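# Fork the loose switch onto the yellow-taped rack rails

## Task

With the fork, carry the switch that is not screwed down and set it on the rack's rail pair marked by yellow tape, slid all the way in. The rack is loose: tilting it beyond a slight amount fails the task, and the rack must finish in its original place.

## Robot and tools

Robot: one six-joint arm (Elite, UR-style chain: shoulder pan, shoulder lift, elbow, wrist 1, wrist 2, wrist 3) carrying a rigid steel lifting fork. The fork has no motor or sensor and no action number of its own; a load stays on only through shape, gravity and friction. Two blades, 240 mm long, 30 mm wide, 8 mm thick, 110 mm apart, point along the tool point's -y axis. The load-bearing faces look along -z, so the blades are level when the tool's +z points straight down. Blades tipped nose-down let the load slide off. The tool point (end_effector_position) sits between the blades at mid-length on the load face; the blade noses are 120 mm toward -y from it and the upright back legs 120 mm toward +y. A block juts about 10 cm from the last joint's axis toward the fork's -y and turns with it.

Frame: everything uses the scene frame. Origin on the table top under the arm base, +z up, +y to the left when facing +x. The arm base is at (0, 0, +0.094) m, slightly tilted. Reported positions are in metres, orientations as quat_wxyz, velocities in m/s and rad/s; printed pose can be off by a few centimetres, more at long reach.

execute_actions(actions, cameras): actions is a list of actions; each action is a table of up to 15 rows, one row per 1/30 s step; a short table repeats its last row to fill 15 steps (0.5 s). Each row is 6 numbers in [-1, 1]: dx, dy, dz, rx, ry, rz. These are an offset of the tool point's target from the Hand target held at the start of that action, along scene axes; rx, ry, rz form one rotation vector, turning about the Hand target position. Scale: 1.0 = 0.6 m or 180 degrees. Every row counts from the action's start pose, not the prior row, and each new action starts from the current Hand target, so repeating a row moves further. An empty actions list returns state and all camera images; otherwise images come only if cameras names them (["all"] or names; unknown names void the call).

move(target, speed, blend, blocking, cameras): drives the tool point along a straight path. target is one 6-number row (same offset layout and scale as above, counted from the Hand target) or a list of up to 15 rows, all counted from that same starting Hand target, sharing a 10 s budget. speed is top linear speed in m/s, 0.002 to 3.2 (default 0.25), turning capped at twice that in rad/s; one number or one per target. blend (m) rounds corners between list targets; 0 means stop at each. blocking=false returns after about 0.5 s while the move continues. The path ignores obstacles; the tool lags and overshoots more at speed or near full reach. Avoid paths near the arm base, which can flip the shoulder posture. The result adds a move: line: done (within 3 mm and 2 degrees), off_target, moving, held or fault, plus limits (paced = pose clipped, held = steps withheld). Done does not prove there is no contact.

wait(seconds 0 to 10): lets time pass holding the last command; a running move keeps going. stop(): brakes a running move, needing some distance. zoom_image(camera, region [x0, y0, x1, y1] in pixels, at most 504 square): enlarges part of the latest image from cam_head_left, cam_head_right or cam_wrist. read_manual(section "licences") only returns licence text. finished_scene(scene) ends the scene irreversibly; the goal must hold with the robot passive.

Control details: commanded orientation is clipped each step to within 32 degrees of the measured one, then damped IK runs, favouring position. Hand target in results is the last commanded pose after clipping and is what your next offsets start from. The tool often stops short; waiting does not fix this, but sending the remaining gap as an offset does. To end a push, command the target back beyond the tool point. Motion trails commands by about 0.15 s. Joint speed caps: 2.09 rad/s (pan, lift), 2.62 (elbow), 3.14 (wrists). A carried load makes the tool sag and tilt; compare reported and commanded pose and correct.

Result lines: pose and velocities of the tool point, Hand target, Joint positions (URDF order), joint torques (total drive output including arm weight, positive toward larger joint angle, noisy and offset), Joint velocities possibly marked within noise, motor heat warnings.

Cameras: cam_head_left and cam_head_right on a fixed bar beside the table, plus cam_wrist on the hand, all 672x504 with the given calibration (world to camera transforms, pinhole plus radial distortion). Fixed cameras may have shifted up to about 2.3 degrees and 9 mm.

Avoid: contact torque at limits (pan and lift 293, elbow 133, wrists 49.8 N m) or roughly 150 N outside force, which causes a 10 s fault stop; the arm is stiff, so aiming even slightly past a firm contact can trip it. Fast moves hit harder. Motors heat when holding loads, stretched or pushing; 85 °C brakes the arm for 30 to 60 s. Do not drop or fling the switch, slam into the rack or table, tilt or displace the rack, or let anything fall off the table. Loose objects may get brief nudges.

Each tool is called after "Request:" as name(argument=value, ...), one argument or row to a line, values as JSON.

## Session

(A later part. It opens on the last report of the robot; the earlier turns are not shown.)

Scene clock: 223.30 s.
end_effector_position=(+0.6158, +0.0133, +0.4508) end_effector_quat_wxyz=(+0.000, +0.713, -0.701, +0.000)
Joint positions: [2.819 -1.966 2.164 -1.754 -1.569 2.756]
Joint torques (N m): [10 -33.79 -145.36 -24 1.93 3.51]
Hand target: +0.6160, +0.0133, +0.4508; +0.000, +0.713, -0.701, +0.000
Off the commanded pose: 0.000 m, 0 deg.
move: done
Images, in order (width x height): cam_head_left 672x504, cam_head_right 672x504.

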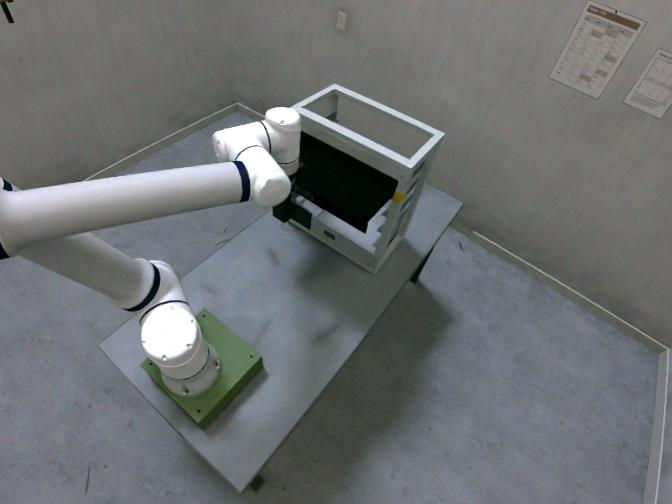

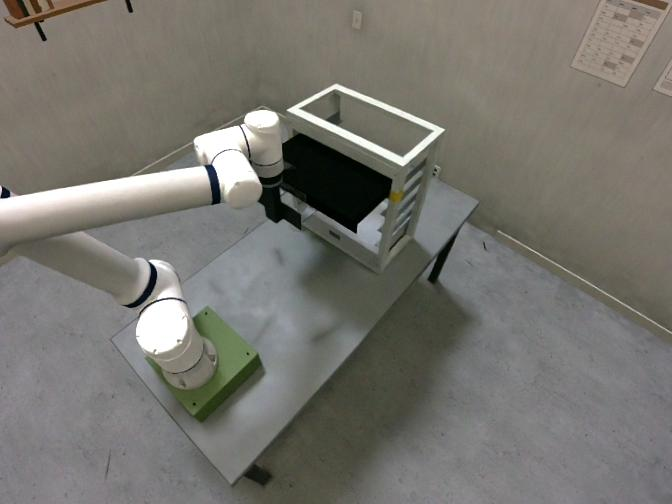

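Request:
move(
  target=[
    [0.2833, 0.005, 0, 0, 0, 0],
    [0.3408, 0.006, 0, 0, 0, 0],
  ],
  speed=[0.08, 0.04],
  cameras=["all"],
)

Request:
zoom_image(
  camera="cam_head_right",
  region=[270, 100, 430, 240],
)

Request:
zoom_image(
  camera="cam_head_right",
  region=[370, 165, 430, 225],
)

Scene clock: 235.27 s.
end_effector_position=(+0.8203, +0.0169, +0.4508) end_effector_quat_wxyz=(+0.000, +0.713, -0.701, +0.000)
Joint positions: [2.939 -1.586 1.874 -1.845 -1.568 2.876]
Joint torques (N m): [8.85 -82.2 -144.87 -24.51 3.04 3.59]
Hand target: +0.8205, +0.0169, +0.4508; +0.000, +0.713, -0.701, +0.000
Off the commanded pose: 0.000 m, 0 deg.
move: done
camera_calibration:
cam_wrist: T_world_to_cam=[[0.00343998, -0.999645, -0.0264332, 0.0355007], [-0.937913, -0.0123939, 0.34665, 0.484635], [-0.346854, 0.0235996, -0.937622, 0.801101], [0, 0, 0, 1]] pos_world=[0.732288, 0.0225889, 0.58407]

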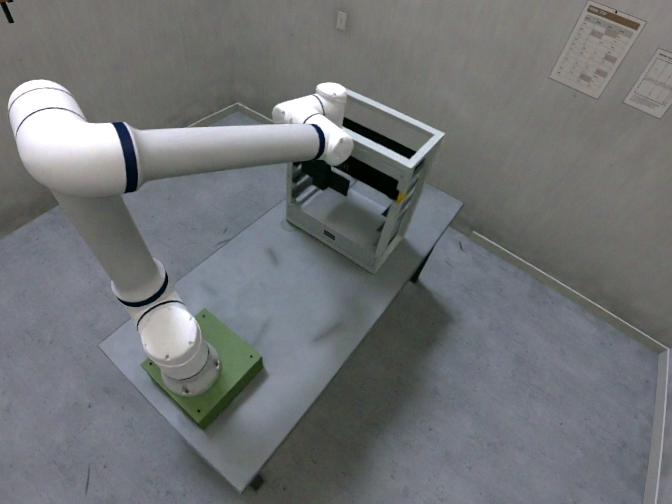

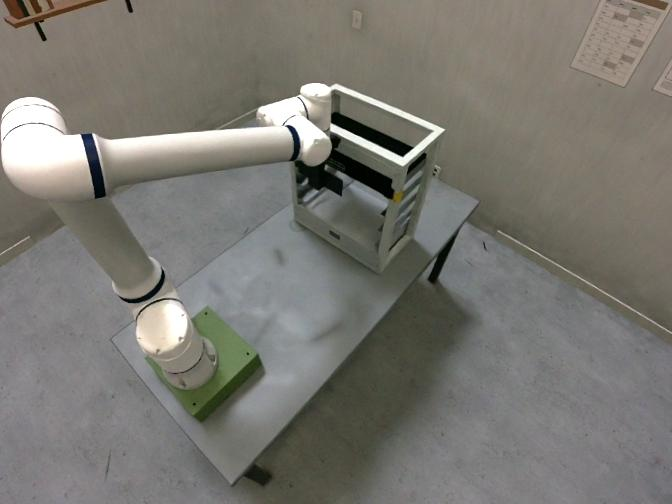

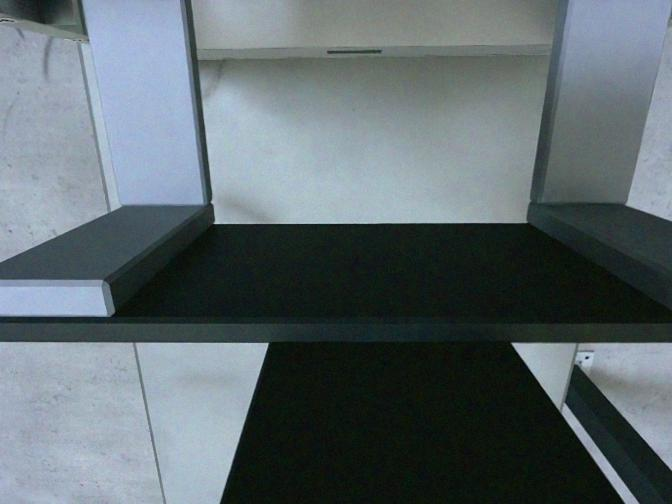

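Scaled by 3.150.

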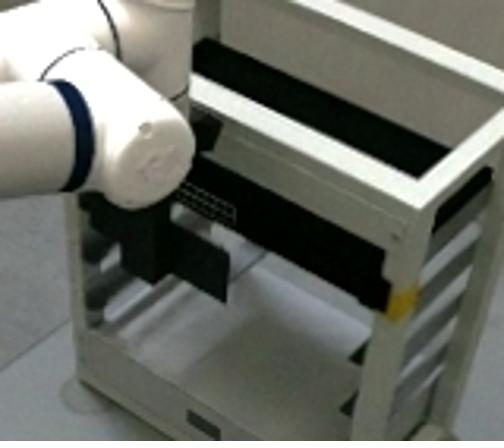

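Scaled by 8.400.

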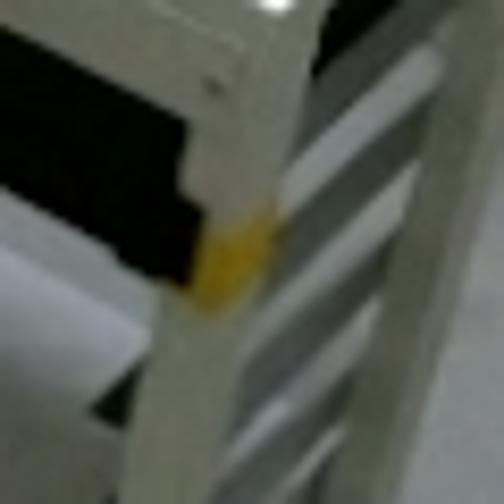

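Request:
move(
  target=[
    [0.0033, 0, 0, 0, 0, 0],
    [0.0033, 0, -0.0147, 0, 0, 0],
  ],
  speed=[0.015, 0.02],
)

Request:
move(
  target=[0, 0, -0.0067, 0, 0, 0],
  speed=0.015,
)

Request:
move(
  target=[0, 0, -0.0067, 0, 0, 0],
  speed=0.015,
)

Scene clock: 246.47 s.
end_effector_position=(+0.8226, +0.0168, +0.4425) end_effector_quat_wxyz=(+0.000, +0.713, -0.701, +0.000)
Joint positions: [2.939 -1.578 1.882 -1.861 -1.568 2.877]
Joint torques (N m): [9.82 -63.05 -94.73 -16.19 0.53 2.99]
Hand target: +0.8225, +0.0169, +0.4420; +0.000, +0.713, -0.701, +0.000
Off the commanded pose: 0.001 m, 0 deg.
move: done

Scene clock: 247.17 s.
end_effector_position=(+0.8225, +0.0168, +0.4381) end_effector_quat_wxyz=(+0.000, +0.713, -0.701, +0.000)
Joint positions: [2.939 -1.576 1.888 -1.868 -1.568 2.877]
Joint torques (N m): [9.15 -49.26 -73.71 -10.52 -1.28 3.13]
Hand target: +0.8225, +0.0169, +0.4379; +0.000, +0.713, -0.701, +0.000
Off the commanded pose: 0.000 m, 0 deg.
move: done

Scene clock: 247.87 s.
end_effector_position=(+0.8225, +0.0169, +0.4341) end_effector_quat_wxyz=(+0.000, +0.713, -0.701, +0.000)
Joint positions: [2.94 -1.574 1.893 -1.876 -1.568 2.877]
Joint torques (N m): [9.31 -49.76 -74.56 -10.46 -1.5 3.42]
Hand target: +0.8225, +0.0169, +0.4339; +0.000, +0.713, -0.701, +0.000
Off the commanded pose: 0.000 m, 0 deg.
move: done

Request:
move(
  target=[
    [0, 0, -0.0183, 0, 0, 0],
    [-0.4167, -0.0073, -0.0183, 0, 0, 0],
  ],
  speed=[0.04, 0.2],
  cameras=["all"],
)

Request:
zoom_image(
  camera="cam_head_right",
  region=[270, 80, 450, 280],
)

Request:
zoom_image(
  camera="cam_head_left",
  region=[270, 80, 450, 280],
)

Request:
zoom_image(
  camera="cam_head_right",
  region=[370, 165, 430, 225],
)

Request:
zoom_image(
  camera="cam_head_right",
  region=[275, 110, 335, 170],
)

Scene clock: 258.40 s.
end_effector_position=(+0.5726, +0.0125, +0.4229) end_effector_quat_wxyz=(+0.000, +0.713, -0.701, +0.000)
Joint positions: [2.778 -2.049 2.257 -1.764 -1.57 2.715]
Joint torques (N m): [-21.31 -29.18 -75.31 -5.23 1.91 -2.4]
Hand target: +0.5725, +0.0125, +0.4229; +0.000, +0.713, -0.701, +0.000
Off the commanded pose: 0.000 m, 0 deg.
move: done
camera_calibration:
cam_wrist: T_world_to_cam=[[0.00334455, -0.999646, -0.0263991, 0.0312464], [-0.937914, -0.0122925, 0.346651, 0.261988], [-0.346853, 0.0236007, -0.937623, 0.689258], [0, 0, 0, 1]] pos_world=[0.484688, 0.0181888, 0.55627]

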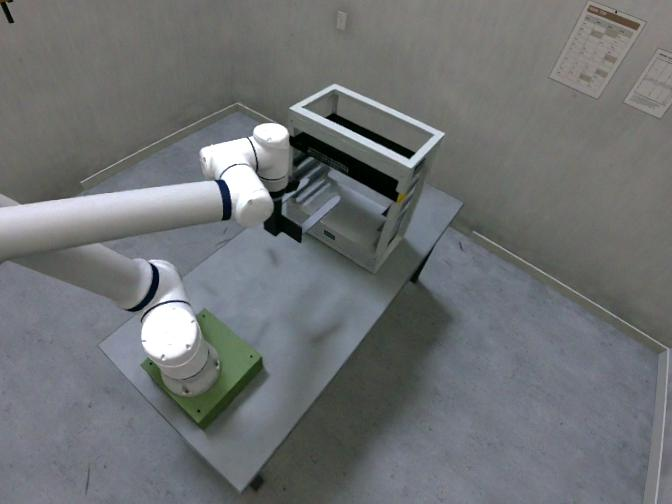

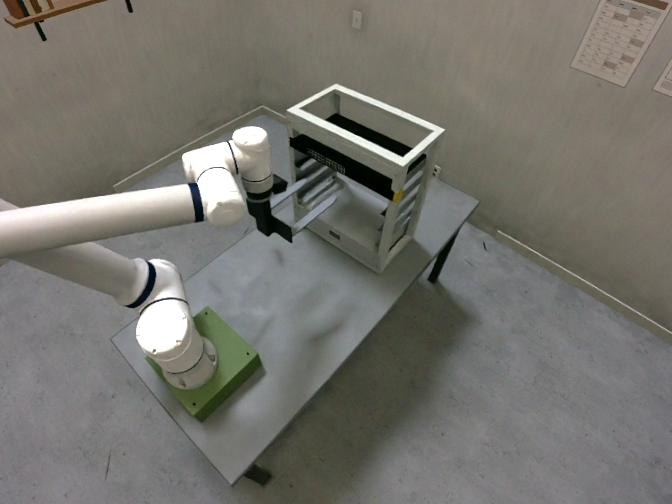

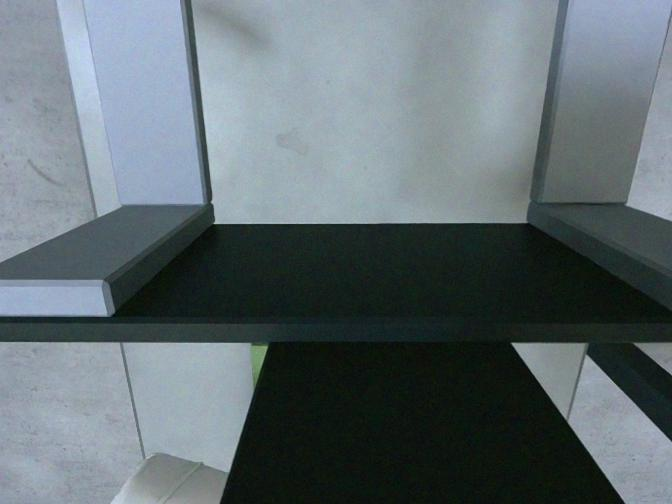

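Scaled by 2.520.

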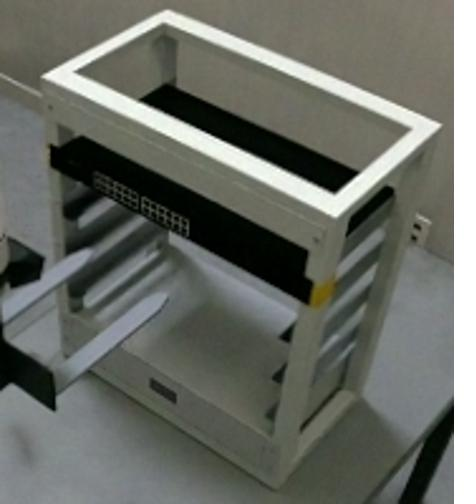

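Scaled by 2.520.

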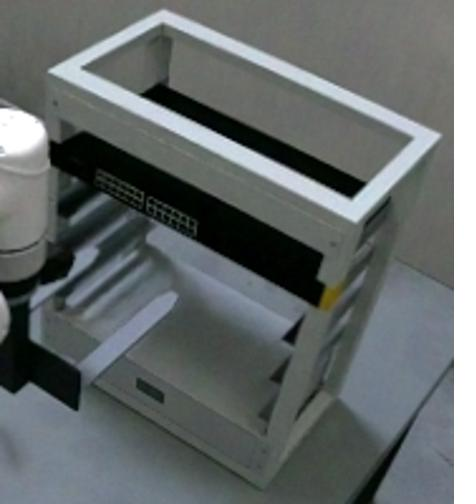

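Scaled by 8.400.

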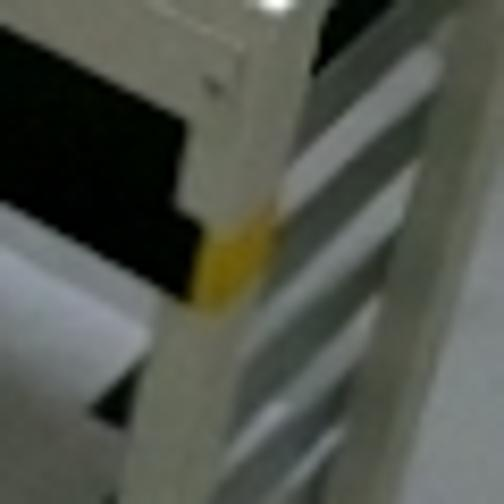

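Scaled by 8.400.

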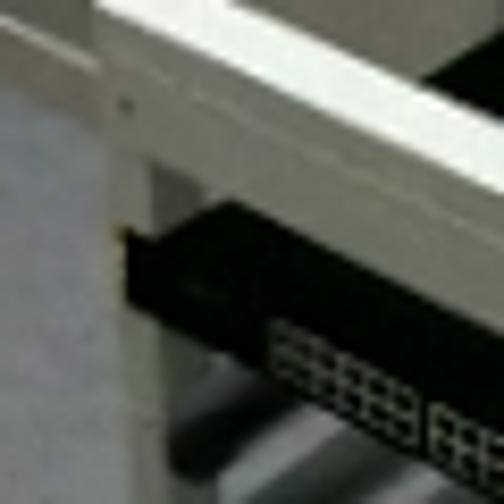

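Request:
finished_scene(
  scene=2,
)

The scene is finished: the task was done.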